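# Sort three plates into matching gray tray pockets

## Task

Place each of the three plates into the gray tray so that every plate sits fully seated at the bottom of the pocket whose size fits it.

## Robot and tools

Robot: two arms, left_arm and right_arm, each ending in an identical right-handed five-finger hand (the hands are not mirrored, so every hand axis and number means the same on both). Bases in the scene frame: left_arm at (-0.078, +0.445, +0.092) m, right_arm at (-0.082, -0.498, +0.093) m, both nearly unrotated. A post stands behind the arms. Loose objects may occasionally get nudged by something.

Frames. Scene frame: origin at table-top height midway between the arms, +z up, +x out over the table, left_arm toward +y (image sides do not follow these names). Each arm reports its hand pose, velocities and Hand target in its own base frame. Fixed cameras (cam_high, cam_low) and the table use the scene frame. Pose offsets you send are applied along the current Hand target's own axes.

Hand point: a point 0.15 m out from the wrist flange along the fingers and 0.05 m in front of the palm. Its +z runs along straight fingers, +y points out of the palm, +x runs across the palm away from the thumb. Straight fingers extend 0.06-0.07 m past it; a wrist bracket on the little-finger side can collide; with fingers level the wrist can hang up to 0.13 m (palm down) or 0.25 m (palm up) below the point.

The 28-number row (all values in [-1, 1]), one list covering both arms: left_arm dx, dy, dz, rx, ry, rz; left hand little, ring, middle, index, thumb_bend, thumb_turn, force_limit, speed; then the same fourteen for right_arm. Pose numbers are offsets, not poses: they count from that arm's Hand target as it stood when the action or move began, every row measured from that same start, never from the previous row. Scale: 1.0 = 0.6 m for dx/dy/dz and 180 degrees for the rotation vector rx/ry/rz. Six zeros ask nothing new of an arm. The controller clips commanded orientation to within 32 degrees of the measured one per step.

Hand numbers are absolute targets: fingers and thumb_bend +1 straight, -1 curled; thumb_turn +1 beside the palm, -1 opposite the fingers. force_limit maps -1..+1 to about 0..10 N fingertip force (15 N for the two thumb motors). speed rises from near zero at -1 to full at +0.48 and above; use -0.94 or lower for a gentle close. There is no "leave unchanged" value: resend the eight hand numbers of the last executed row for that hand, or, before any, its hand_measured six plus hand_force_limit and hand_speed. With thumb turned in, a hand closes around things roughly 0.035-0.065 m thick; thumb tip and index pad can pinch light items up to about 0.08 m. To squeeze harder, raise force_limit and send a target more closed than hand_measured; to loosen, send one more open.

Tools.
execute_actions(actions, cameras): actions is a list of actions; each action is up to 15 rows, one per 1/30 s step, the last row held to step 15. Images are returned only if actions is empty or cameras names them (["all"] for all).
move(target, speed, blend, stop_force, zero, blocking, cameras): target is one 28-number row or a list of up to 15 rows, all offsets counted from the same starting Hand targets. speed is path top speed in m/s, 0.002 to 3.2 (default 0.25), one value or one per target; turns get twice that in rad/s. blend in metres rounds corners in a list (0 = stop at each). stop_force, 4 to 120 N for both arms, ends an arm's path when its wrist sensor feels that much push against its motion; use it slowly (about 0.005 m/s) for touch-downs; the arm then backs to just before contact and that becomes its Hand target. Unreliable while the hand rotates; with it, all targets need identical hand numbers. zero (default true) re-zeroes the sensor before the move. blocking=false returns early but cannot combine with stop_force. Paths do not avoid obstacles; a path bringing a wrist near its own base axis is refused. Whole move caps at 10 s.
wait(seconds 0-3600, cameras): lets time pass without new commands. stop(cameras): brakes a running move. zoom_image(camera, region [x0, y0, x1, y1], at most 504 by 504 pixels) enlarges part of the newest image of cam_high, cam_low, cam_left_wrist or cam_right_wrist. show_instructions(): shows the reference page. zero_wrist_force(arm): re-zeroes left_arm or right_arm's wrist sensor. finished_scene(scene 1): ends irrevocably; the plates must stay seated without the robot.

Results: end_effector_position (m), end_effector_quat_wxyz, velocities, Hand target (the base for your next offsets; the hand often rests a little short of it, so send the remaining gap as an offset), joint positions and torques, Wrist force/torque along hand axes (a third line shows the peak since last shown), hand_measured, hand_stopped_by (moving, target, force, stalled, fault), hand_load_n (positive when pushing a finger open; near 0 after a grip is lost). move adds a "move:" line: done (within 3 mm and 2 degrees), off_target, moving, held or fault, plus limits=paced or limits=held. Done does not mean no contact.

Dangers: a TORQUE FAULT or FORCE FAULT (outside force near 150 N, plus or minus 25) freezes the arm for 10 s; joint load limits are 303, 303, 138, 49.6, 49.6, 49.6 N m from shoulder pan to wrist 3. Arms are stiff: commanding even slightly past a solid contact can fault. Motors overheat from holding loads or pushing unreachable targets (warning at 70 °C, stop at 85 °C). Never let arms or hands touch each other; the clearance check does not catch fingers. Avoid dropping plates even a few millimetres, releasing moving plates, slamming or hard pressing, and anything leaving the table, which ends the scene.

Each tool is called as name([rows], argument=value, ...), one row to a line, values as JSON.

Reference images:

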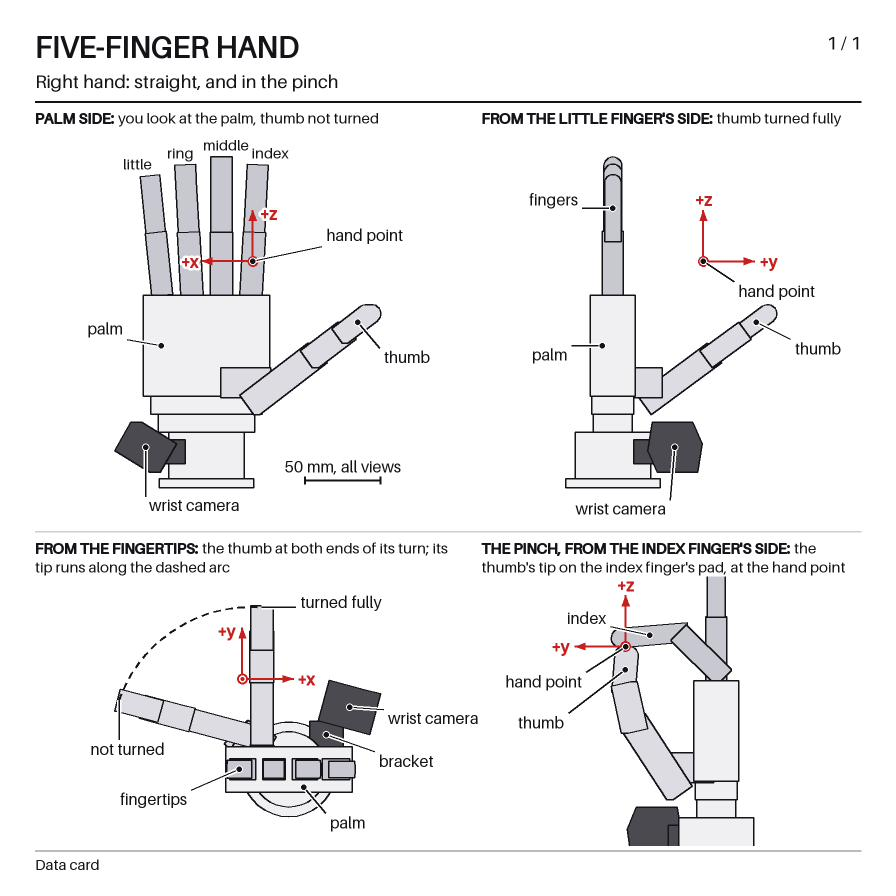

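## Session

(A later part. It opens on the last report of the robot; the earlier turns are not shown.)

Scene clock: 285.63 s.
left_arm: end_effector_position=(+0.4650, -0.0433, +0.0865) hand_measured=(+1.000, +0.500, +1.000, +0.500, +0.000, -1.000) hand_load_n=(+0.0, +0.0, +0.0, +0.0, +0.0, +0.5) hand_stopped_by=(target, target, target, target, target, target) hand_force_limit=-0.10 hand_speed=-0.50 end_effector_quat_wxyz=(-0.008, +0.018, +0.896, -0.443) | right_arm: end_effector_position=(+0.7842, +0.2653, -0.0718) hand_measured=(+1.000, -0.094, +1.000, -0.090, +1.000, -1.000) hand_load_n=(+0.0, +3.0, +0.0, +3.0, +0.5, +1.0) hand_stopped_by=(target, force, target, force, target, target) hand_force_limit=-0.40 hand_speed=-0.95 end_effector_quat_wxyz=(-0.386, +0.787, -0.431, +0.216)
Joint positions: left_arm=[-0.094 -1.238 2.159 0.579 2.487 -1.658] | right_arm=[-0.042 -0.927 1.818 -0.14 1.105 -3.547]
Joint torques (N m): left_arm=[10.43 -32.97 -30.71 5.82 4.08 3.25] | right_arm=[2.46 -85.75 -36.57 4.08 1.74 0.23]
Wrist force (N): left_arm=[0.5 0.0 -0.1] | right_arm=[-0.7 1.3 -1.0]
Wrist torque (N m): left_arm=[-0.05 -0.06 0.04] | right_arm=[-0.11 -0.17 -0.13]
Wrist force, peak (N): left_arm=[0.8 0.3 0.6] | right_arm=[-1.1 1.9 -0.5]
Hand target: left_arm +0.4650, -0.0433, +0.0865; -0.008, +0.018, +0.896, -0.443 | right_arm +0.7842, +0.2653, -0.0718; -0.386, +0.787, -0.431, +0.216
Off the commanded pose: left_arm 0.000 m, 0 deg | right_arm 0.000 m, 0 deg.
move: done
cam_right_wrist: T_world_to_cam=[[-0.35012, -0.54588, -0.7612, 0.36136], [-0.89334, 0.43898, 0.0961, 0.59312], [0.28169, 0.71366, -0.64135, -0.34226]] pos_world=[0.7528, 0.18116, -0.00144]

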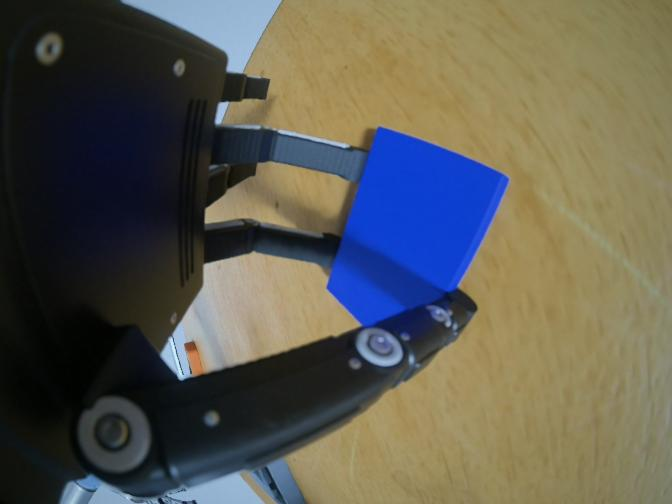

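move(target=[0,0,0,0,0,0,1,0.5,1,0.5,0,-1,-0.1,-0.5,0,0,0,0,0,0,1,-0.16,1,-0.16,1,-1,-0.1,-0.95])

move(target=[0,0,0,0,0,0,1,0.5,1,0.5,0,-1,-0.1,-0.5,0,-0.0259,-0.021,0,0,0,1,-0.16,1,-0.16,1,-1,-0.1,-0.95], speed=0.04, cameras=["cam_right_wrist"])

Scene clock: 288.03 s.
left_arm: end_effector_position=(+0.4650, -0.0433, +0.0865) hand_measured=(+1.000, +0.500, +1.000, +0.500, +0.000, -1.000) hand_load_n=(+0.0, +0.0, +0.0, +0.0, +0.0, +0.0) hand_stopped_by=(target, target, target, target, target, target) hand_force_limit=-0.10 hand_speed=-0.50 end_effector_quat_wxyz=(-0.008, +0.018, +0.896, -0.443) | right_arm: end_effector_position=(+0.7842, +0.2653, -0.0718) hand_measured=(+1.000, -0.112, +1.000, -0.102, +1.000, -1.000) hand_load_n=(+0.0, +5.0, +0.0, +4.5, +0.5, +1.5) hand_stopped_by=(target, force, target, force, target, target) hand_force_limit=-0.10 hand_speed=-0.95 end_effector_quat_wxyz=(-0.386, +0.787, -0.431, +0.216)
Joint positions: left_arm=[-0.094 -1.238 2.159 0.579 2.487 -1.658] | right_arm=[-0.042 -0.927 1.818 -0.14 1.105 -3.547]
Joint torques (N m): left_arm=[10.68 -32.48 -30.94 5.98 3.92 3.11] | right_arm=[4.97 -82.22 -34.48 3.53 1.6 1.18]
Wrist force (N): left_arm=[0.4 0.2 -0.3] | right_arm=[-0.9 0.9 -1.0]
Wrist torque (N m): left_arm=[-0.01 -0.05 0.04] | right_arm=[-0.15 -0.15 -0.13]
Wrist force, peak (N): left_arm=[0.9 0.5 0.1] | right_arm=[-1.3 1.5 -0.8]
Hand target: left_arm +0.4650, -0.0433, +0.0865; -0.008, +0.018, +0.896, -0.443 | right_arm +0.7842, +0.2653, -0.0718; -0.386, +0.787, -0.431, +0.216
Off the commanded pose: left_arm 0.000 m, 0 deg | right_arm 0.000 m, 0 deg.
move: done

Scene clock: 288.90 s.
left_arm: end_effector_position=(+0.4650, -0.0433, +0.0865) hand_measured=(+1.000, +0.500, +1.000, +0.500, +0.000, -1.000) hand_load_n=(+0.0, +0.0, +0.0, +0.0, +0.0, +0.0) hand_stopped_by=(target, target, target, target, target, target) hand_force_limit=-0.10 hand_speed=-0.50 end_effector_quat_wxyz=(-0.008, +0.018, +0.896, -0.443) | right_arm: end_effector_position=(+0.7837, +0.2651, -0.0519) hand_measured=(+1.000, -0.112, +1.000, -0.102, +1.000, -1.000) hand_load_n=(+0.0, +4.5, +0.0, +5.0, +0.5, +1.5) hand_stopped_by=(target, force, target, force, target, target) hand_force_limit=-0.10 hand_speed=-0.95 end_effector_quat_wxyz=(-0.386, +0.787, -0.431, +0.216)
Joint positions: left_arm=[-0.094 -1.238 2.159 0.579 2.487 -1.658] | right_arm=[-0.043 -0.954 1.816 -0.111 1.105 -3.547]
Joint torques (N m): left_arm=[10.51 -33.02 -30.85 5.81 3.77 2.95] | right_arm=[-11.9 -79.84 -37.19 4.05 -2.9 -2.16]
Wrist force (N): left_arm=[0.2 0.4 -0.1] | right_arm=[-0.7 1.6 -0.1]
Wrist torque (N m): left_arm=[0.01 -0.03 0.03] | right_arm=[-0.14 -0.19 -0.11]
Wrist force, peak (N): left_arm=[0.8 0.5 -0.7] | right_arm=[-1.3 2.0 0.0]
Hand target: left_arm +0.4650, -0.0433, +0.0865; -0.008, +0.018, +0.896, -0.443 | right_arm +0.7837, +0.2651, -0.0518; -0.386, +0.787, -0.431, +0.216
Off the commanded pose: left_arm 0.000 m, 0 deg | right_arm 0.000 m, 0 deg.
move: done
cam_right_wrist: T_world_to_cam=[[-0.35012, -0.54588, -0.7612, 0.37628], [-0.89334, 0.43898, 0.0961, 0.59081], [0.28169, 0.71366, -0.64135, -0.32929]] pos_world=[0.7523, 0.18105, 0.01846]

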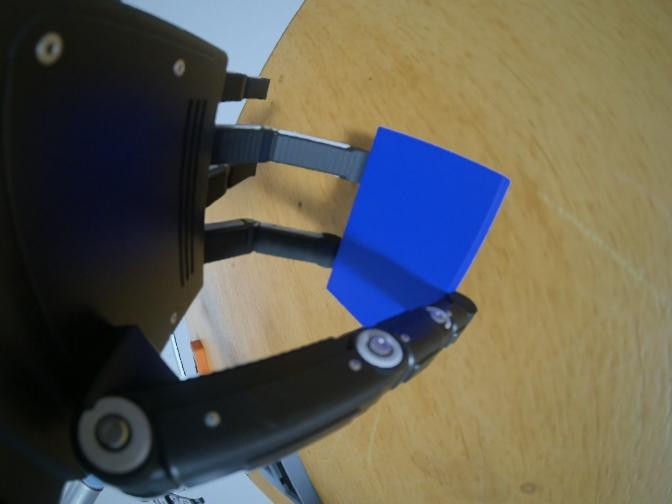

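move([
  [0,0,0,0,0,0,1,0.5,1,0.5,0,-1,-0.1,-0.5,0,-0.066,-0.0508,0,0,0,1,-0.16,1,-0.16,1,-1,-0.1,-0.95],
  [0,0,0,0,0,0,1,0.5,1,0.5,0,-1,-0.1,-0.5,-0.5315,-0.1529,0.0022,0,-0.2310,-0.1779,1,-0.16,1,-0.16,1,-1,-0.1,-0.95],
], speed=0.15, blend=[0.03,0], cameras=["cam_right_wrist","cam_high"])

zoom_image(camera="cam_right_wrist", region=[290, 60, 640, 410])

Scene clock: 296.23 s.
left_arm: end_effector_position=(+0.4650, -0.0433, +0.0865) hand_measured=(+1.000, +0.500, +1.000, +0.500, +0.000, -1.000) hand_load_n=(+0.0, +0.0, +0.0, +0.0, +0.0, +0.0) hand_stopped_by=(target, target, target, target, target, target) hand_force_limit=-0.10 hand_speed=-0.50 end_effector_quat_wxyz=(-0.008, +0.018, +0.896, -0.443) | right_arm: end_effector_position=(+0.6608, +0.5653, +0.0180) hand_measured=(+1.000, -0.112, +1.000, -0.102, +1.000, -1.000) hand_load_n=(+0.0, +4.5, +0.0, +5.0, +0.5, +2.0) hand_stopped_by=(target, force, target, force, target, target) hand_force_limit=-0.10 hand_speed=-0.95 end_effector_quat_wxyz=(-0.439, +0.897, -0.039, +0.022)
Joint positions: left_arm=[-0.094 -1.238 2.159 0.579 2.487 -1.658] | right_arm=[0.298 -0.827 1.485 0.457 0.753 -4.127]
Joint torques (N m): left_arm=[11.66 -31.93 -29.97 5.74 3.92 2.92] | right_arm=[9.7 -64.51 -41.49 5.17 -3.7 -2.2]
Wrist force (N): left_arm=[0.5 0.4 -0.2] | right_arm=[-1.2 1.5 -0.4]
Wrist torque (N m): left_arm=[0.01 -0.07 0.05] | right_arm=[-0.16 -0.14 -0.17]
Wrist force, peak (N): left_arm=[0.7 0.6 -0.5] | right_arm=[-0.9 2.9 0.7]
Hand target: left_arm +0.4650, -0.0433, +0.0865; -0.008, +0.018, +0.896, -0.443 | right_arm +0.6608, +0.5653, +0.0180; -0.439, +0.897, -0.039, +0.022
Off the commanded pose: left_arm 0.000 m, 0 deg | right_arm 0.000 m, 0 deg.
move: done; blend cut to 0.025 m at target 1
cam_right_wrist: T_world_to_cam=[[0.21788, -0.61418, -0.75849, 0.21359], [-0.89207, -0.44057, 0.1005, 0.83888], [-0.39589, 0.65473, -0.64389, 0.01704]] pos_world=[0.70856, 0.48962, 0.08867]
Images, in order (width x height): cam_high 896x504, cam_right_wrist 672x504.

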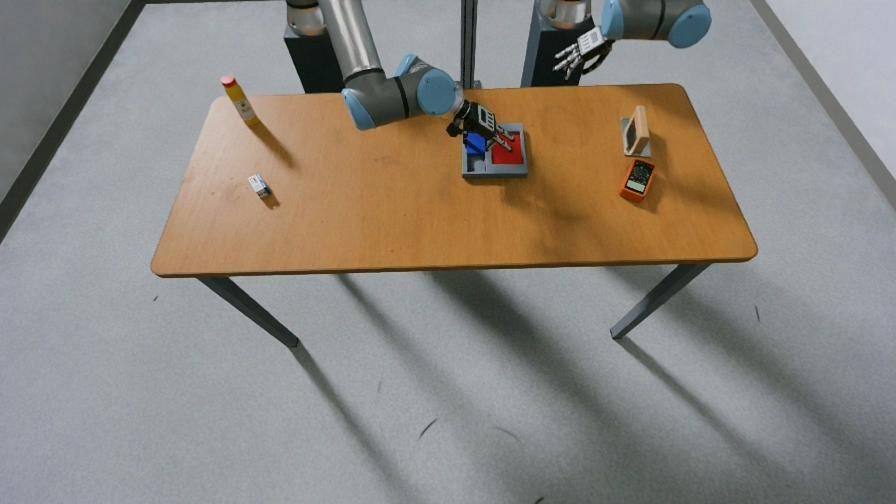

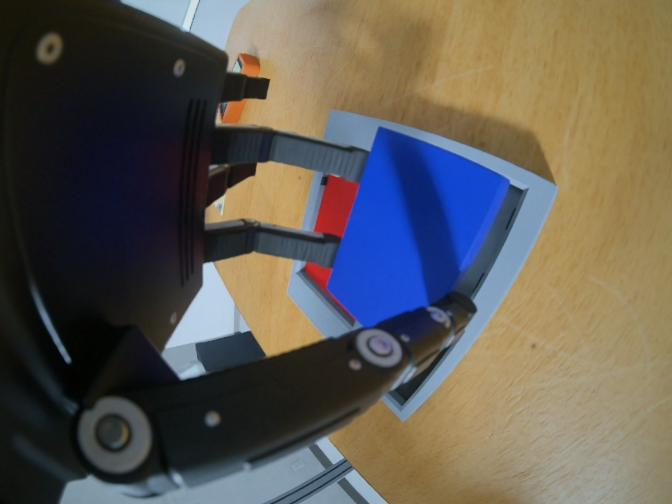

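Scaled by 1.440 from the camera's image (finer frame: 960x720).

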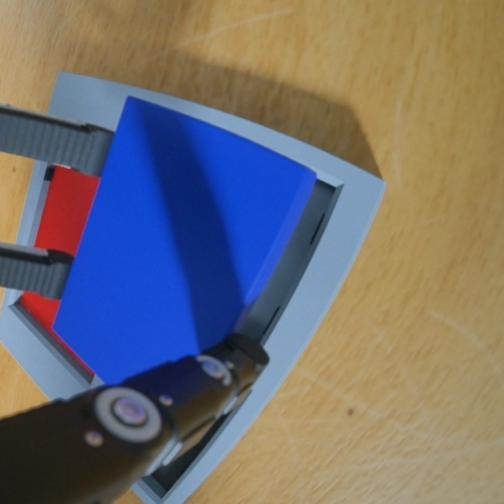

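move(target=[0,0,0,0,0,0,1,0.5,1,0.5,0,-1,-0.1,-0.5,-0.0005,0.0672,0.0573,0,-0.0035,-0.0027,1,-0.16,1,-0.16,1,-1,-0.1,-0.95], speed=0.08, cameras=["cam_right_wrist","cam_high"])

zoom_image(camera="cam_right_wrist", region=[340, 80, 600, 340])

zoom_image(camera="cam_high", region=[440, 100, 540, 190])

Scene clock: 300.80 s.
left_arm: end_effector_position=(+0.4650, -0.0433, +0.0865) hand_measured=(+1.000, +0.500, +1.000, +0.500, +0.000, -1.000) hand_load_n=(+0.0, +0.0, +0.0, +0.0, +0.5, +0.0) hand_stopped_by=(target, target, target, target, target, target) hand_force_limit=-0.10 hand_speed=-0.50 end_effector_quat_wxyz=(-0.008, +0.018, +0.896, -0.443) | right_arm: end_effector_position=(+0.6609, +0.5677, -0.0348) hand_measured=(+1.000, -0.112, +1.000, -0.102, +1.000, -1.000) hand_load_n=(+0.0, +4.5, +0.0, +5.0, +0.0, +2.0) hand_stopped_by=(target, force, target, force, target, target) hand_force_limit=-0.10 hand_speed=-0.95 end_effector_quat_wxyz=(-0.439, +0.898, -0.033, +0.019)
Joint positions: left_arm=[-0.094 -1.238 2.159 0.579 2.487 -1.658] | right_arm=[0.3 -0.766 1.486 0.406 0.748 -4.142]
Joint torques (N m): left_arm=[10.07 -33.85 -30.7 5.49 3.96 3.09] | right_arm=[9.41 -66.72 -40.55 0.54 -3.72 -2.11]
Wrist force (N): left_arm=[0.8 0.4 -0.1] | right_arm=[-0.9 1.8 -0.6]
Wrist torque (N m): left_arm=[0.01 -0.11 0.07] | right_arm=[-0.14 -0.16 -0.11]
Wrist force, peak (N): left_arm=[0.8 0.5 -0.6] | right_arm=[-1.2 2.3 0.1]
Hand target: left_arm +0.4650, -0.0433, +0.0865; -0.008, +0.018, +0.896, -0.443 | right_arm +0.6609, +0.5677, -0.0349; -0.439, +0.898, -0.033, +0.019
Off the commanded pose: left_arm 0.000 m, 0 deg | right_arm 0.000 m, 0 deg.
move: done
cam_right_wrist: T_world_to_cam=[[0.22631, -0.61119, -0.75844, 0.16765], [-0.88583, -0.45295, 0.10069, 0.84822], [-0.40508, 0.64907, -0.64391, -0.00928]] pos_world=[0.70968, 0.49269, 0.03577]
Images, in order (width x height): cam_high 896x504, cam_right_wrist 672x504.

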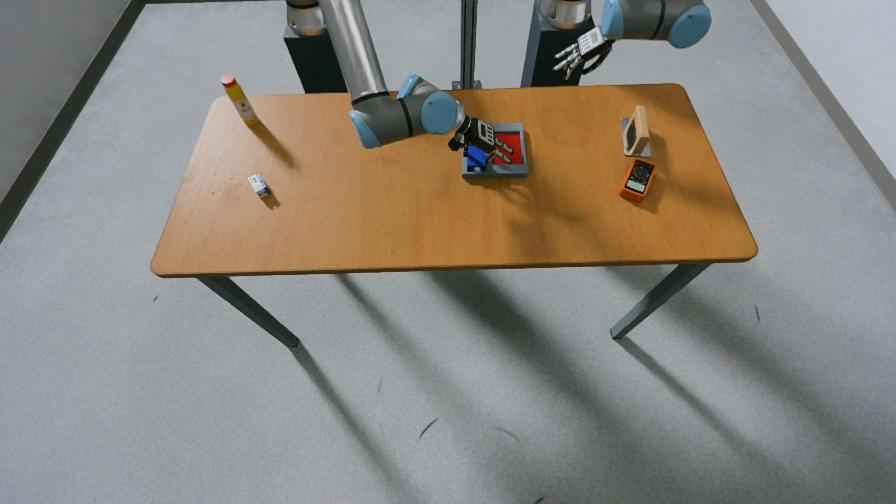

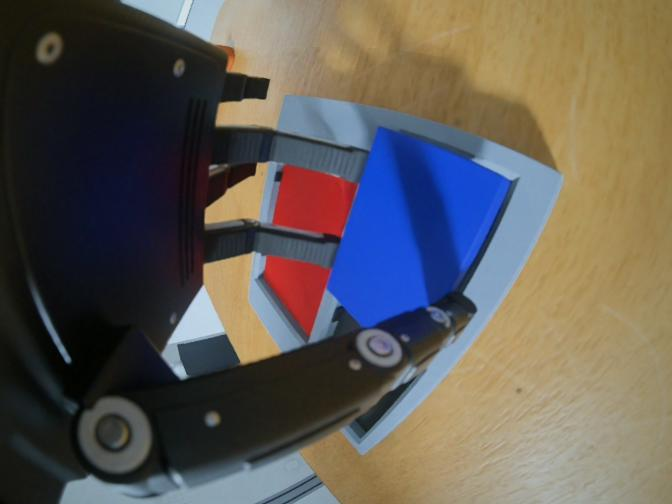

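Scaled by 1.938 from the camera's image (finer frame: 960x720).

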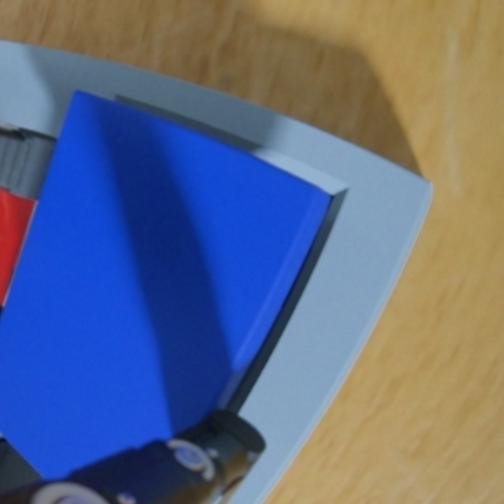

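Scaled by 5.040 from the camera's image (finer frame: 1280x720).

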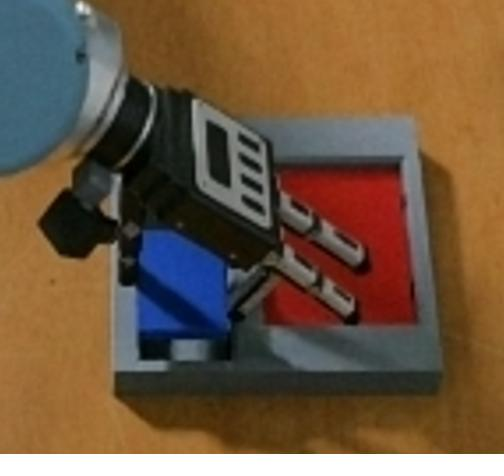

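move(target=[0,0,0,0,0,0,1,0.5,1,0.5,0,-1,-0.1,-0.5,-0.0005,0.0143,0.0133,0,-0.0022,-0.0017,1,-0.16,1,-0.16,1,-1,-0.1,-0.95], speed=0.03, cameras=["cam_right_wrist"])

zoom_image(camera="cam_right_wrist", region=[360, 90, 560, 290])

zoom_image(camera="cam_right_wrist", region=[300, 240, 420, 360])

Scene clock: 305.50 s.
left_arm: end_effector_position=(+0.4650, -0.0433, +0.0865) hand_measured=(+1.000, +0.500, +1.000, +0.500, +0.000, -1.000) hand_load_n=(+0.0, +0.0, +0.0, +0.0, +0.0, +0.0) hand_stopped_by=(target, target, target, target, target, target) hand_force_limit=-0.10 hand_speed=-0.50 end_effector_quat_wxyz=(-0.008, +0.018, +0.896, -0.443) | right_arm: end_effector_position=(+0.6608, +0.5688, -0.0465) hand_measured=(+1.000, -0.112, +1.000, -0.102, +1.000, -1.000) hand_load_n=(+0.0, +4.5, +0.0, +5.0, +0.5, +1.5) hand_stopped_by=(target, force, target, force, target, target) hand_force_limit=-0.10 hand_speed=-0.95 end_effector_quat_wxyz=(-0.439, +0.898, -0.029, +0.017)
Joint positions: left_arm=[-0.094 -1.238 2.159 0.579 2.487 -1.658] | right_arm=[0.301 -0.749 1.482 0.401 0.744 -4.152]
Joint torques (N m): left_arm=[12.01 -33.27 -30.71 5.82 3.72 2.94] | right_arm=[9.87 -64.14 -39.33 0.11 -3.34 -2.31]
Wrist force (N): left_arm=[0.3 0.4 -0.1] | right_arm=[-1.1 1.7 -0.5]
Wrist torque (N m): left_arm=[0.01 -0.04 0.04] | right_arm=[-0.16 -0.14 -0.13]
Wrist force, peak (N): left_arm=[1.1 0.3 -0.1] | right_arm=[-1.2 2.2 -0.7]
Hand target: left_arm +0.4650, -0.0433, +0.0865; -0.008, +0.018, +0.896, -0.443 | right_arm +0.6608, +0.5688, -0.0466; -0.439, +0.898, -0.029, +0.017
Off the commanded pose: left_arm 0.000 m, 0 deg | right_arm 0.000 m, 0 deg.
move: done
cam_right_wrist: T_world_to_cam=[[0.23161, -0.60921, -0.75843, 0.15482], [-0.88184, -0.46067, 0.10074, 0.8515], [-0.41076, 0.64548, -0.64392, -0.01176]] pos_world=[0.7102, 0.49417, 0.02407]

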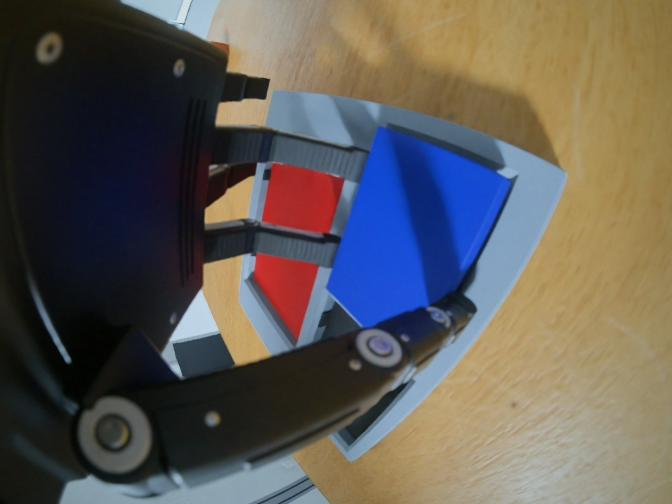

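Scaled by 2.520 from the camera's image (finer frame: 960x720).

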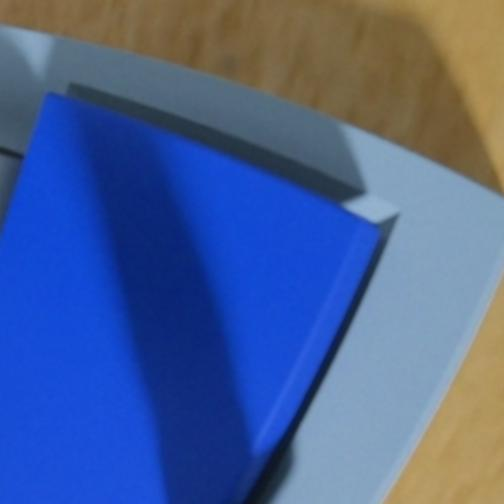

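Scaled by 4.200 from the camera's image (finer frame: 960x720).

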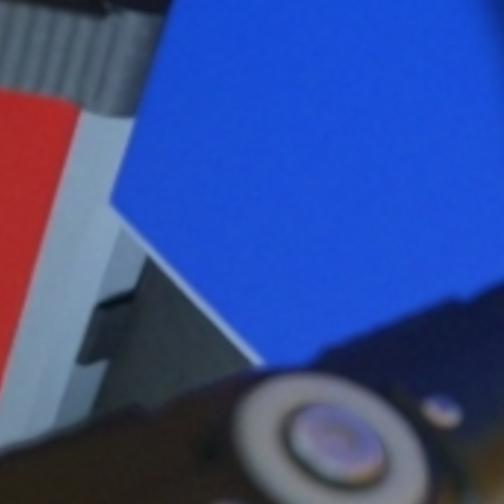

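move(target=[0,0,0,0,0,0,1,0.5,1,0.5,0,-1,-0.1,-0.5,-0.0008,0.0011,0.0026,0,0,0,1,-0.16,1,-0.16,1,-1,-0.1,-0.95], speed=0.02, cameras=["cam_right_wrist"])

zoom_image(camera="cam_right_wrist", region=[360, 90, 560, 290])

Scene clock: 309.07 s.
left_arm: end_effector_position=(+0.4650, -0.0433, +0.0865) hand_measured=(+1.000, +0.500, +1.000, +0.500, +0.000, -1.000) hand_load_n=(+0.0, +0.0, -0.5, +0.0, +0.0, +0.0) hand_stopped_by=(target, target, target, target, target, target) hand_force_limit=-0.10 hand_speed=-0.50 end_effector_quat_wxyz=(-0.008, +0.018, +0.896, -0.443) | right_arm: end_effector_position=(+0.6604, +0.5697, -0.0480) hand_measured=(+1.000, -0.112, +1.000, -0.102, +1.000, -1.000) hand_load_n=(+0.0, +4.5, +0.0, +5.0, +0.5, +1.5) hand_stopped_by=(target, force, target, force, target, target) hand_force_limit=-0.10 hand_speed=-0.95 end_effector_quat_wxyz=(-0.439, +0.898, -0.029, +0.017)
Joint positions: left_arm=[-0.094 -1.238 2.159 0.579 2.487 -1.658] | right_arm=[0.302 -0.748 1.482 0.399 0.745 -4.151]
Joint torques (N m): left_arm=[10.13 -33.07 -30.37 5.63 3.89 3.14] | right_arm=[10.23 -65.86 -23.68 0.36 1.24 2.26]
Wrist force (N): left_arm=[0.0 0.0 0.2] | right_arm=[-1.4 1.6 -0.4]
Wrist torque (N m): left_arm=[-0.07 0.00 0.01] | right_arm=[-0.17 -0.09 -0.48]
Wrist force, peak (N): left_arm=[0.9 0.5 -0.2] | right_arm=[-1.0 2.4 -0.7]
Hand target: left_arm +0.4650, -0.0433, +0.0865; -0.008, +0.018, +0.896, -0.443 | right_arm +0.6603, +0.5696, -0.0481; -0.439, +0.898, -0.029, +0.017
Off the commanded pose: left_arm 0.000 m, 0 deg | right_arm 0.000 m, 0 deg.
move: done
cam_right_wrist: T_world_to_cam=[[0.23181, -0.60913, -0.75844, 0.15412], [-0.88182, -0.46075, 0.10052, 0.85184], [-0.41068, 0.64551, -0.64395, -0.0135]] pos_world=[0.7099, 0.49507, 0.02257]

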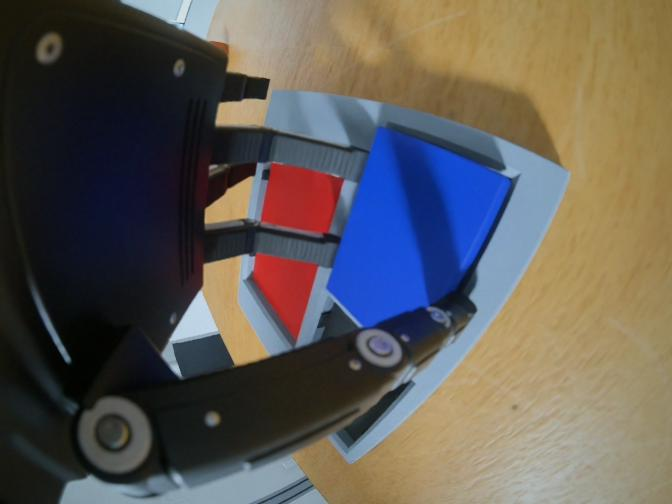

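Scaled by 2.520 from the camera's image (finer frame: 960x720).

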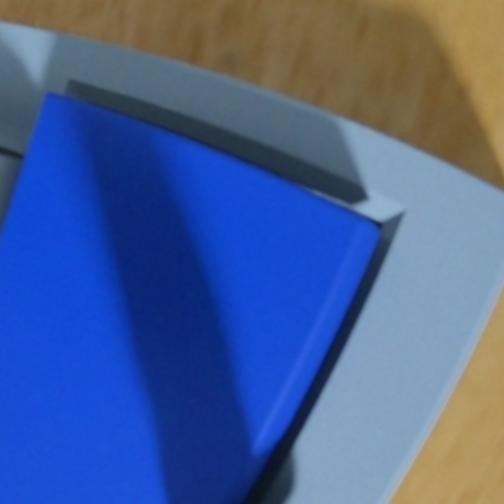

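move(target=[0,0,0,0,0,0,1,0.5,1,0.5,0,-1,-0.1,-0.5,0,0.0052,0.0042,0,0,0,1,-0.16,1,-0.16,1,-1,-0.1,-0.95], speed=0.004, stop_force=4, cameras=["cam_right_wrist"])

zoom_image(camera="cam_right_wrist", region=[360, 90, 560, 290])

Scene clock: 311.70 s.
left_arm: end_effector_position=(+0.4650, -0.0433, +0.0865) hand_measured=(+1.000, +0.500, +1.000, +0.500, +0.000, -1.000) hand_load_n=(+0.0, +0.0, +0.0, +0.0, +0.0, +0.5) hand_stopped_by=(target, target, target, target, target, target) hand_force_limit=-0.10 hand_speed=-0.50 end_effector_quat_wxyz=(-0.008, +0.018, +0.896, -0.443) | right_arm: end_effector_position=(+0.6603, +0.5697, -0.0505) hand_measured=(+1.000, -0.112, +1.000, -0.102, +1.000, -1.000) hand_load_n=(+0.0, +4.5, +0.0, +5.0, +0.5, +2.0) hand_stopped_by=(target, force, target, force, target, target) hand_force_limit=-0.10 hand_speed=-0.95 end_effector_quat_wxyz=(-0.439, +0.898, -0.029, +0.017)
Joint positions: left_arm=[-0.094 -1.238 2.159 0.579 2.487 -1.658] | right_arm=[0.302 -0.745 1.482 0.396 0.745 -4.151]
Joint torques (N m): left_arm=[9.62 -32.77 -30.43 5.57 3.92 2.75] | right_arm=[8.34 -92.76 -13.62 4.24 1.01 1.69]
Wrist force (N): left_arm=[0.4 0.3 -0.4] | right_arm=[-1.4 -3.6 -4.7]
Wrist torque (N m): left_arm=[0.00 -0.03 0.05] | right_arm=[-0.51 -0.07 -0.51]
Wrist force, peak (N): left_arm=[0.6 0.3 -0.8] | right_arm=[-1.3 -4.1 -5.0]
Hand target: left_arm +0.4650, -0.0433, +0.0865; -0.008, +0.018, +0.896, -0.443 | right_arm +0.6604, +0.5697, -0.0504; -0.439, +0.898, -0.029, +0.017 (not the last commanded pose)
Off the commanded pose: left_arm 0.000 m, 0 deg | right_arm 0.002 m, 0 deg.
move: contact (right_arm)
cam_right_wrist: T_world_to_cam=[[0.23167, -0.60918, -0.75844, 0.15246], [-0.88182, -0.46071, 0.10069, 0.85197], [-0.41076, 0.64548, -0.64392, -0.01501]] pos_world=[0.7098, 0.49507, 0.02017]

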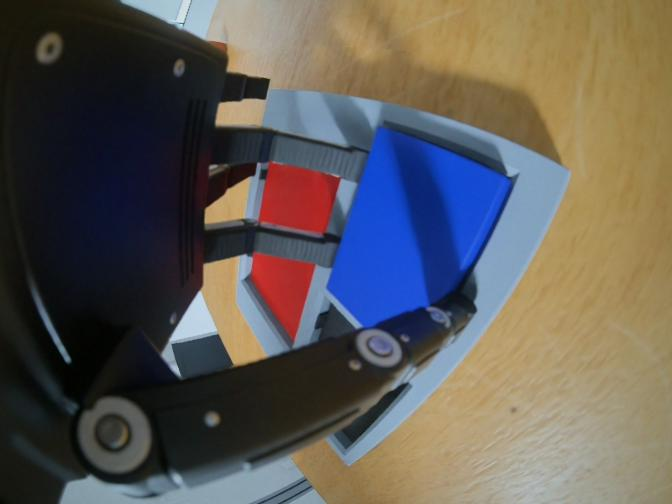

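Scaled by 2.520 from the camera's image (finer frame: 960x720).

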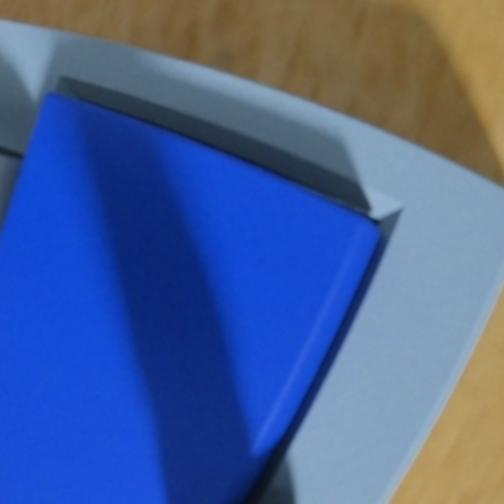

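move(target=[0,0,0,0,0,0,1,0.5,1,0.5,0,-1,-0.1,-0.5,0,0,0,0,0,0,1,-0.05,1,-0.05,1,-1,-0.1,-0.95], cameras=["cam_right_wrist"])

zoom_image(camera="cam_right_wrist", region=[300, 80, 560, 340])

Scene clock: 313.10 s.
left_arm: end_effector_position=(+0.4650, -0.0433, +0.0865) hand_measured=(+1.000, +0.500, +1.000, +0.500, +0.000, -1.000) hand_load_n=(+0.0, +0.0, -0.5, +0.0, +0.0, +0.0) hand_stopped_by=(target, target, target, target, target, target) hand_force_limit=-0.10 hand_speed=-0.50 end_effector_quat_wxyz=(-0.008, +0.018, +0.896, -0.443) | right_arm: end_effector_position=(+0.6603, +0.5697, -0.0504) hand_measured=(+1.000, -0.050, +1.000, -0.050, +1.000, -1.000) hand_load_n=(-0.5, +0.0, +0.0, +0.0, +0.5, +1.5) hand_stopped_by=(target, target, target, target, target, target) hand_force_limit=-0.10 hand_speed=-0.95 end_effector_quat_wxyz=(-0.439, +0.898, -0.029, +0.017)
Joint positions: left_arm=[-0.094 -1.238 2.159 0.579 2.487 -1.658] | right_arm=[0.302 -0.745 1.482 0.396 0.745 -4.151]
Joint torques (N m): left_arm=[11.36 -34.03 -30.45 5.59 3.7 2.92] | right_arm=[7.09 -95.08 -16.36 3.92 1.19 0.44]
Wrist force (N): left_arm=[0.5 0.2 -0.1] | right_arm=[-2.0 -1.5 -5.4]
Wrist torque (N m): left_arm=[-0.02 -0.07 0.05] | right_arm=[-0.48 -0.07 -0.44]
Wrist force, peak (N): left_arm=[0.8 0.5 0.0] | right_arm=[-2.1 -1.5 -5.8]
Hand target: left_arm +0.4650, -0.0433, +0.0865; -0.008, +0.018, +0.896, -0.443 | right_arm +0.6604, +0.5697, -0.0504; -0.439, +0.898, -0.029, +0.017
Off the commanded pose: left_arm 0.000 m, 0 deg | right_arm 0.000 m, 0 deg.
move: done
cam_right_wrist: T_world_to_cam=[[0.23167, -0.60918, -0.75844, 0.15253], [-0.88182, -0.46071, 0.10069, 0.85196], [-0.41076, 0.64548, -0.64392, -0.01495]] pos_world=[0.7098, 0.49507, 0.02027]

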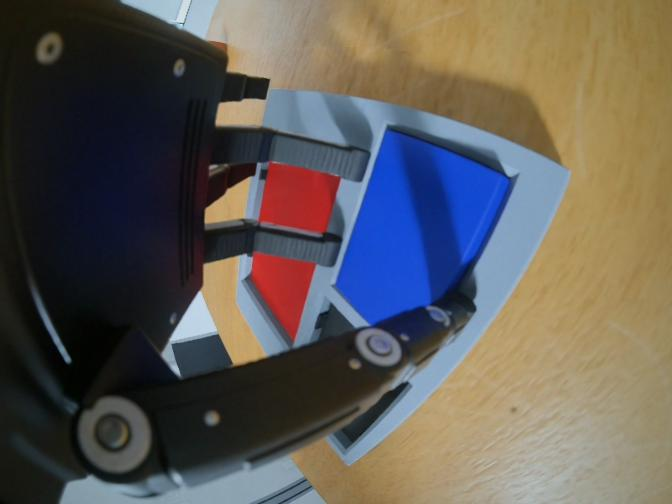

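Scaled by 1.938 from the camera's image (finer frame: 960x720).

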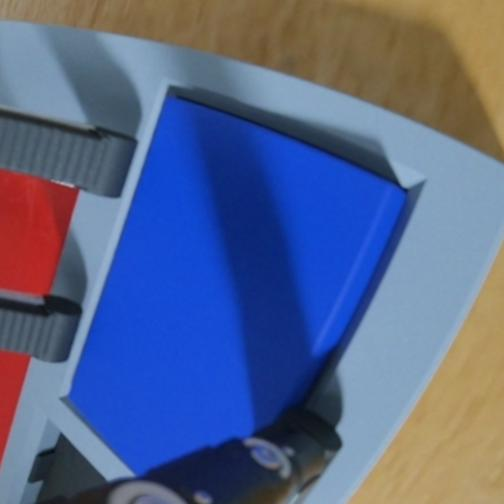

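move([
  [0,0,0,0,0,0,1,0.5,1,0.5,0,-1,-0.1,-0.5,0,-0.0026,-0.0021,0,0,0,1,-0.05,1,-0.05,1,-1,-0.1,-0.95],
  [0,0,0,0,0,0,1,0.5,1,0.5,0,-1,-0.1,-0.5,0,-0.0026,-0.0021,0,0,0,1,0.15,1,0.15,1,-1,-0.1,-0.85],
  [0,0,0,0,0,0,1,0.5,1,0.5,0,-1,-0.1,-0.5,0,0.0011,-0.0066,0,0,0,1,0.15,1,0.15,1,-1,-0.1,-0.85],
  [0,0,0,0,0,0,1,0.5,1,0.5,0,-1,-0.1,-0.5,0,-0.0636,-0.0591,0,0,0,1,0.15,1,0.15,1,-1,-0.1,-0.85],
], speed=[0.01,0.01,0.01,0.08], cameras=["cam_right_wrist","cam_high"])

zoom_image(camera="cam_right_wrist", region=[330, 80, 630, 380])

zoom_image(camera="cam_high", region=[440, 100, 540, 190])

Scene clock: 317.47 s.
left_arm: end_effector_position=(+0.4650, -0.0433, +0.0865) hand_measured=(+1.000, +0.500, +1.000, +0.500, +0.000, -1.000) hand_load_n=(+0.0, +0.0, +0.0, +0.0, +0.5, +0.0) hand_stopped_by=(target, target, target, target, target, target) hand_force_limit=-0.10 hand_speed=-0.50 end_effector_quat_wxyz=(-0.008, +0.018, +0.896, -0.443) | right_arm: end_effector_position=(+0.6598, +0.5651, +0.0015) hand_measured=(+1.000, +0.150, +1.000, +0.150, +1.000, -1.000) hand_load_n=(+0.0, +0.0, +0.0, +0.0, +0.0, +0.0) hand_stopped_by=(target, target, target, target, target, target) hand_force_limit=-0.10 hand_speed=-0.85 end_effector_quat_wxyz=(-0.439, +0.898, -0.029, +0.017)
Joint positions: left_arm=[-0.094 -1.238 2.159 0.579 2.487 -1.658] | right_arm=[0.297 -0.803 1.48 0.461 0.743 -4.158]
Joint torques (N m): left_arm=[10.58 -33.38 -30.07 5.31 3.74 2.88] | right_arm=[-12.41 -97.27 -40.49 5.02 -3.55 -2.19]
Wrist force (N): left_arm=[0.3 -0.1 0.0] | right_arm=[-0.7 1.4 -1.0]
Wrist torque (N m): left_arm=[-0.07 -0.04 0.03] | right_arm=[-0.14 -0.19 -0.13]
Wrist force, peak (N): left_arm=[0.8 0.0 -0.5] | right_arm=[-2.5 -1.6 -5.8]
Hand target: left_arm +0.4650, -0.0433, +0.0865; -0.008, +0.018, +0.896, -0.443 | right_arm +0.6598, +0.5651, +0.0015; -0.439, +0.898, -0.029, +0.017
Off the commanded pose: left_arm 0.000 m, 0 deg | right_arm 0.000 m, 0 deg.
move: done
cam_right_wrist: T_world_to_cam=[[0.23167, -0.60918, -0.75844, 0.18919], [-0.88182, -0.46071, 0.10069, 0.84423], [-0.41076, 0.64548, -0.64392, 0.02111]] pos_world=[0.7093, 0.49057, 0.07207]
Images, in order (width x height): cam_high 896x504, cam_right_wrist 672x504.

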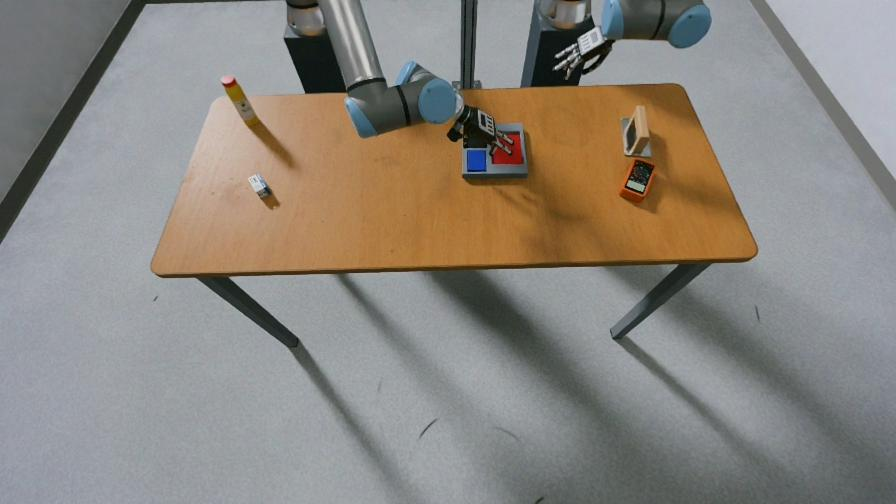

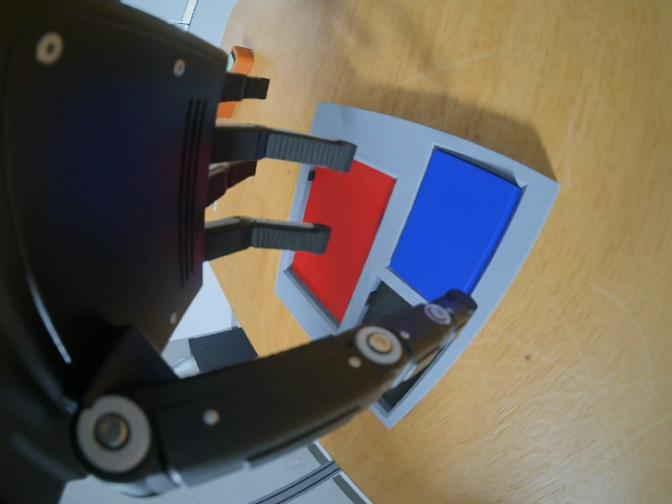

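Scaled by 1.680 from the camera's image (finer frame: 960x720).

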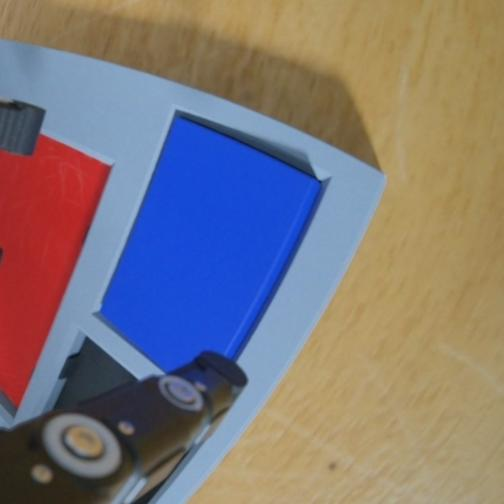

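Scaled by 5.040 from the camera's image (finer frame: 1280x720).

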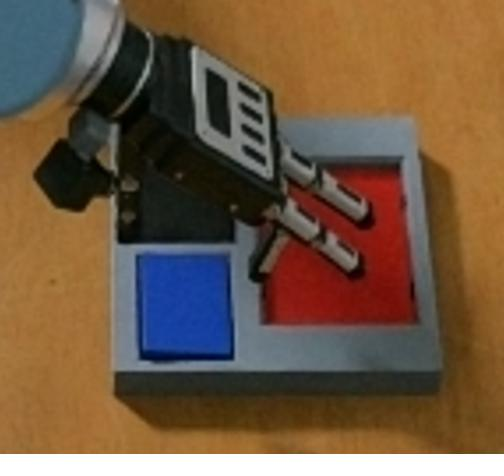

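move([
  [0,0,0,0,0,0,1,0.5,1,0.5,0,-1,-0.1,-0.5,-0.0083,0.0889,-0.1156,0,0,0,1,0.5,1,0.5,0,-1,-0.1,-0.5],
  [0,0,0,0,0,0,1,0.5,1,0.5,0,-1,-0.1,-0.5,-0.0083,0.1503,-0.0683,0,0,0,1,0.5,1,0.5,0,-1,-0.1,-0.5],
], speed=0.08, blend=[0.01,0], cameras=["cam_right_wrist","cam_high"])

zoom_image(camera="cam_right_wrist", region=[200, 60, 500, 360])

Scene clock: 321.73 s.
left_arm: end_effector_position=(+0.4650, -0.0433, +0.0865) hand_measured=(+1.000, +0.500, +1.000, +0.500, +0.000, -1.000) hand_load_n=(-0.5, +0.0, +0.0, +0.0, +0.0, +0.0) hand_stopped_by=(target, target, target, target, target, target) hand_force_limit=-0.10 hand_speed=-0.50 end_effector_quat_wxyz=(-0.008, +0.018, +0.896, -0.443) | right_arm: end_effector_position=(+0.6491, +0.4779, -0.0445) hand_measured=(+1.000, +0.500, +1.000, +0.500, +0.000, -1.000) hand_load_n=(+0.0, +0.0, +0.0, +0.0, +0.0, +0.0) hand_stopped_by=(target, target, target, target, target, target) hand_force_limit=-0.10 hand_speed=-0.50 end_effector_quat_wxyz=(-0.439, +0.898, -0.029, +0.017)
Joint positions: left_arm=[-0.094 -1.238 2.159 0.579 2.487 -1.658] | right_arm=[0.185 -0.793 1.599 0.449 0.702 -4.315]
Joint torques (N m): left_arm=[10.69 -34.15 -30.02 5.28 3.76 3.16] | right_arm=[-9.25 -59.97 -18.51 0.63 -3.55 1.49]
Wrist force (N): left_arm=[0.6 0.2 -0.4] | right_arm=[-1.1 1.6 -0.5]
Wrist torque (N m): left_arm=[0.00 -0.07 0.06] | right_arm=[-0.12 -0.16 -0.16]
Wrist force, peak (N): left_arm=[1.1 0.2 -0.1] | right_arm=[-1.4 1.6 -0.9]
Hand target: left_arm +0.4650, -0.0433, +0.0865; -0.008, +0.018, +0.896, -0.443 | right_arm +0.6492, +0.4779, -0.0445; -0.439, +0.898, -0.029, +0.017
Off the commanded pose: left_arm 0.000 m, 0 deg | right_arm 0.000 m, 0 deg.
move: done
cam_right_wrist: T_world_to_cam=[[0.23173, -0.60915, -0.75845, 0.10362], [-0.8818, -0.46076, 0.10063, 0.7992], [-0.41076, 0.64548, -0.64392, 0.0435]] pos_world=[0.6986, 0.40327, 0.02617]
Images, in order (width x height): cam_high 896x504, cam_right_wrist 672x504.

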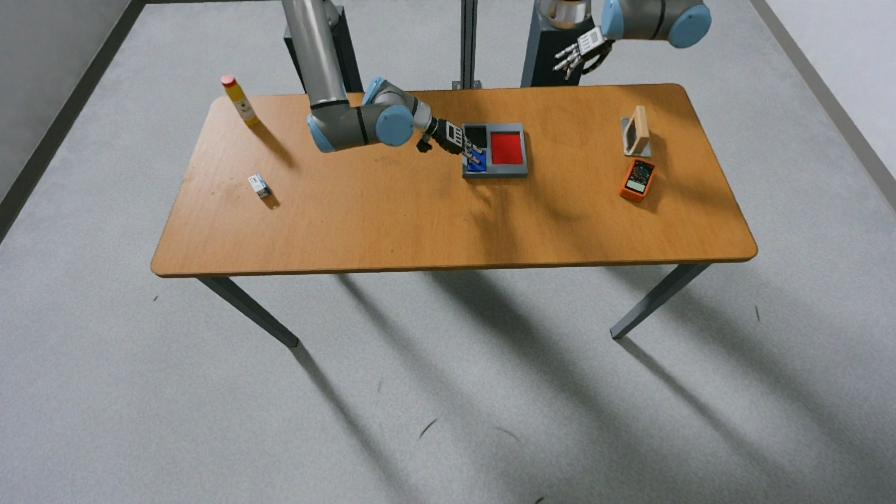

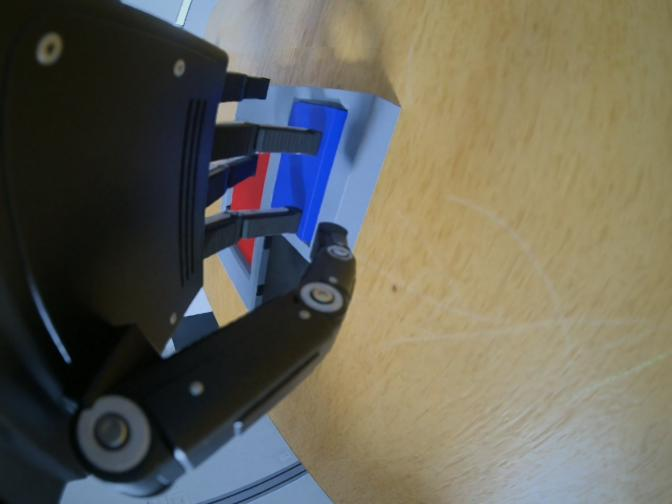

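Scaled by 1.680 from the camera's image (finer frame: 960x720).

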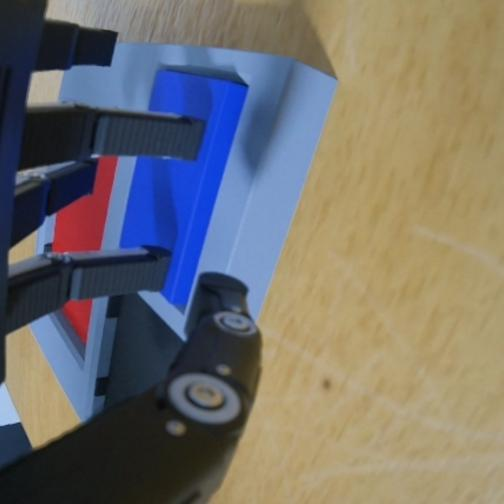

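move(target=[0,0,0,0,0,0,1,0.5,1,0.5,0,-1,-0.1,-0.5,0,0.0291,0.0223,0,0,0,1,0.5,1,0.5,0,-1,-0.1,-0.5], speed=0.006, stop_force=10, cameras=["cam_right_wrist"])

zoom_image(camera="cam_right_wrist", region=[200, 60, 500, 360])

Scene clock: 326.53 s.
left_arm: end_effector_position=(+0.4650, -0.0433, +0.0865) hand_measured=(+1.000, +0.500, +1.000, +0.500, +0.000, -1.000) hand_load_n=(+0.0, +0.0, +0.0, +0.0, +0.0, +0.0) hand_stopped_by=(target, target, target, target, target, target) hand_force_limit=-0.10 hand_speed=-0.50 end_effector_quat_wxyz=(-0.008, +0.018, +0.896, -0.443) | right_arm: end_effector_position=(+0.6492, +0.4778, -0.0626) hand_measured=(+1.000, +0.500, +1.000, +0.500, +0.000, -1.000) hand_load_n=(+0.0, +0.0, +0.0, +0.0, +0.0, +0.0) hand_stopped_by=(target, target, target, target, target, target) hand_force_limit=-0.10 hand_speed=-0.50 end_effector_quat_wxyz=(-0.439, +0.898, -0.029, +0.017)
Joint positions: left_arm=[-0.094 -1.238 2.159 0.579 2.487 -1.658] | right_arm=[0.185 -0.771 1.6 0.427 0.702 -4.315]
Joint torques (N m): left_arm=[9.43 -33.01 -30.17 5.38 3.83 2.92] | right_arm=[-3.8 -87.31 -11.15 4.82 1.06 -1.83]
Wrist force (N): left_arm=[0.4 0.1 0.2] | right_arm=[-1.6 -4.3 -8.8]
Wrist torque (N m): left_arm=[-0.07 -0.06 0.04] | right_arm=[0.35 -0.06 -0.28]
Wrist force, peak (N): left_arm=[0.6 0.5 -0.7] | right_arm=[-1.2 -6.6 -13.1]
Hand target: left_arm +0.4650, -0.0433, +0.0865; -0.008, +0.018, +0.896, -0.443 | right_arm +0.6492, +0.4778, -0.0626; -0.439, +0.898, -0.029, +0.017 (not the last commanded pose)
Off the commanded pose: left_arm 0.000 m, 0 deg | right_arm 0.004 m, 0 deg.
move: contact (right_arm)
cam_right_wrist: T_world_to_cam=[[0.23171, -0.60911, -0.75848, 0.08981], [-0.88182, -0.46073, 0.1006, 0.80107], [-0.41073, 0.64554, -0.64388, 0.03191]] pos_world=[0.6987, 0.40317, 0.00807]

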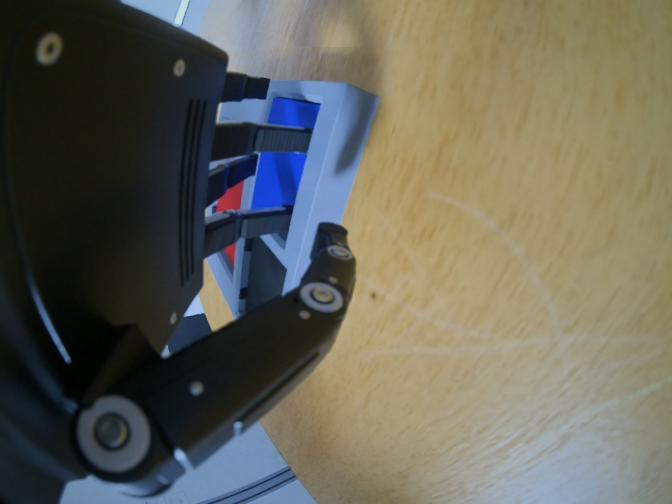

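Scaled by 1.680 from the camera's image (finer frame: 960x720).

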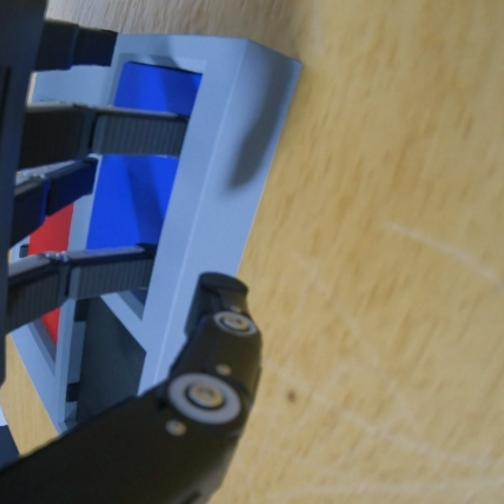

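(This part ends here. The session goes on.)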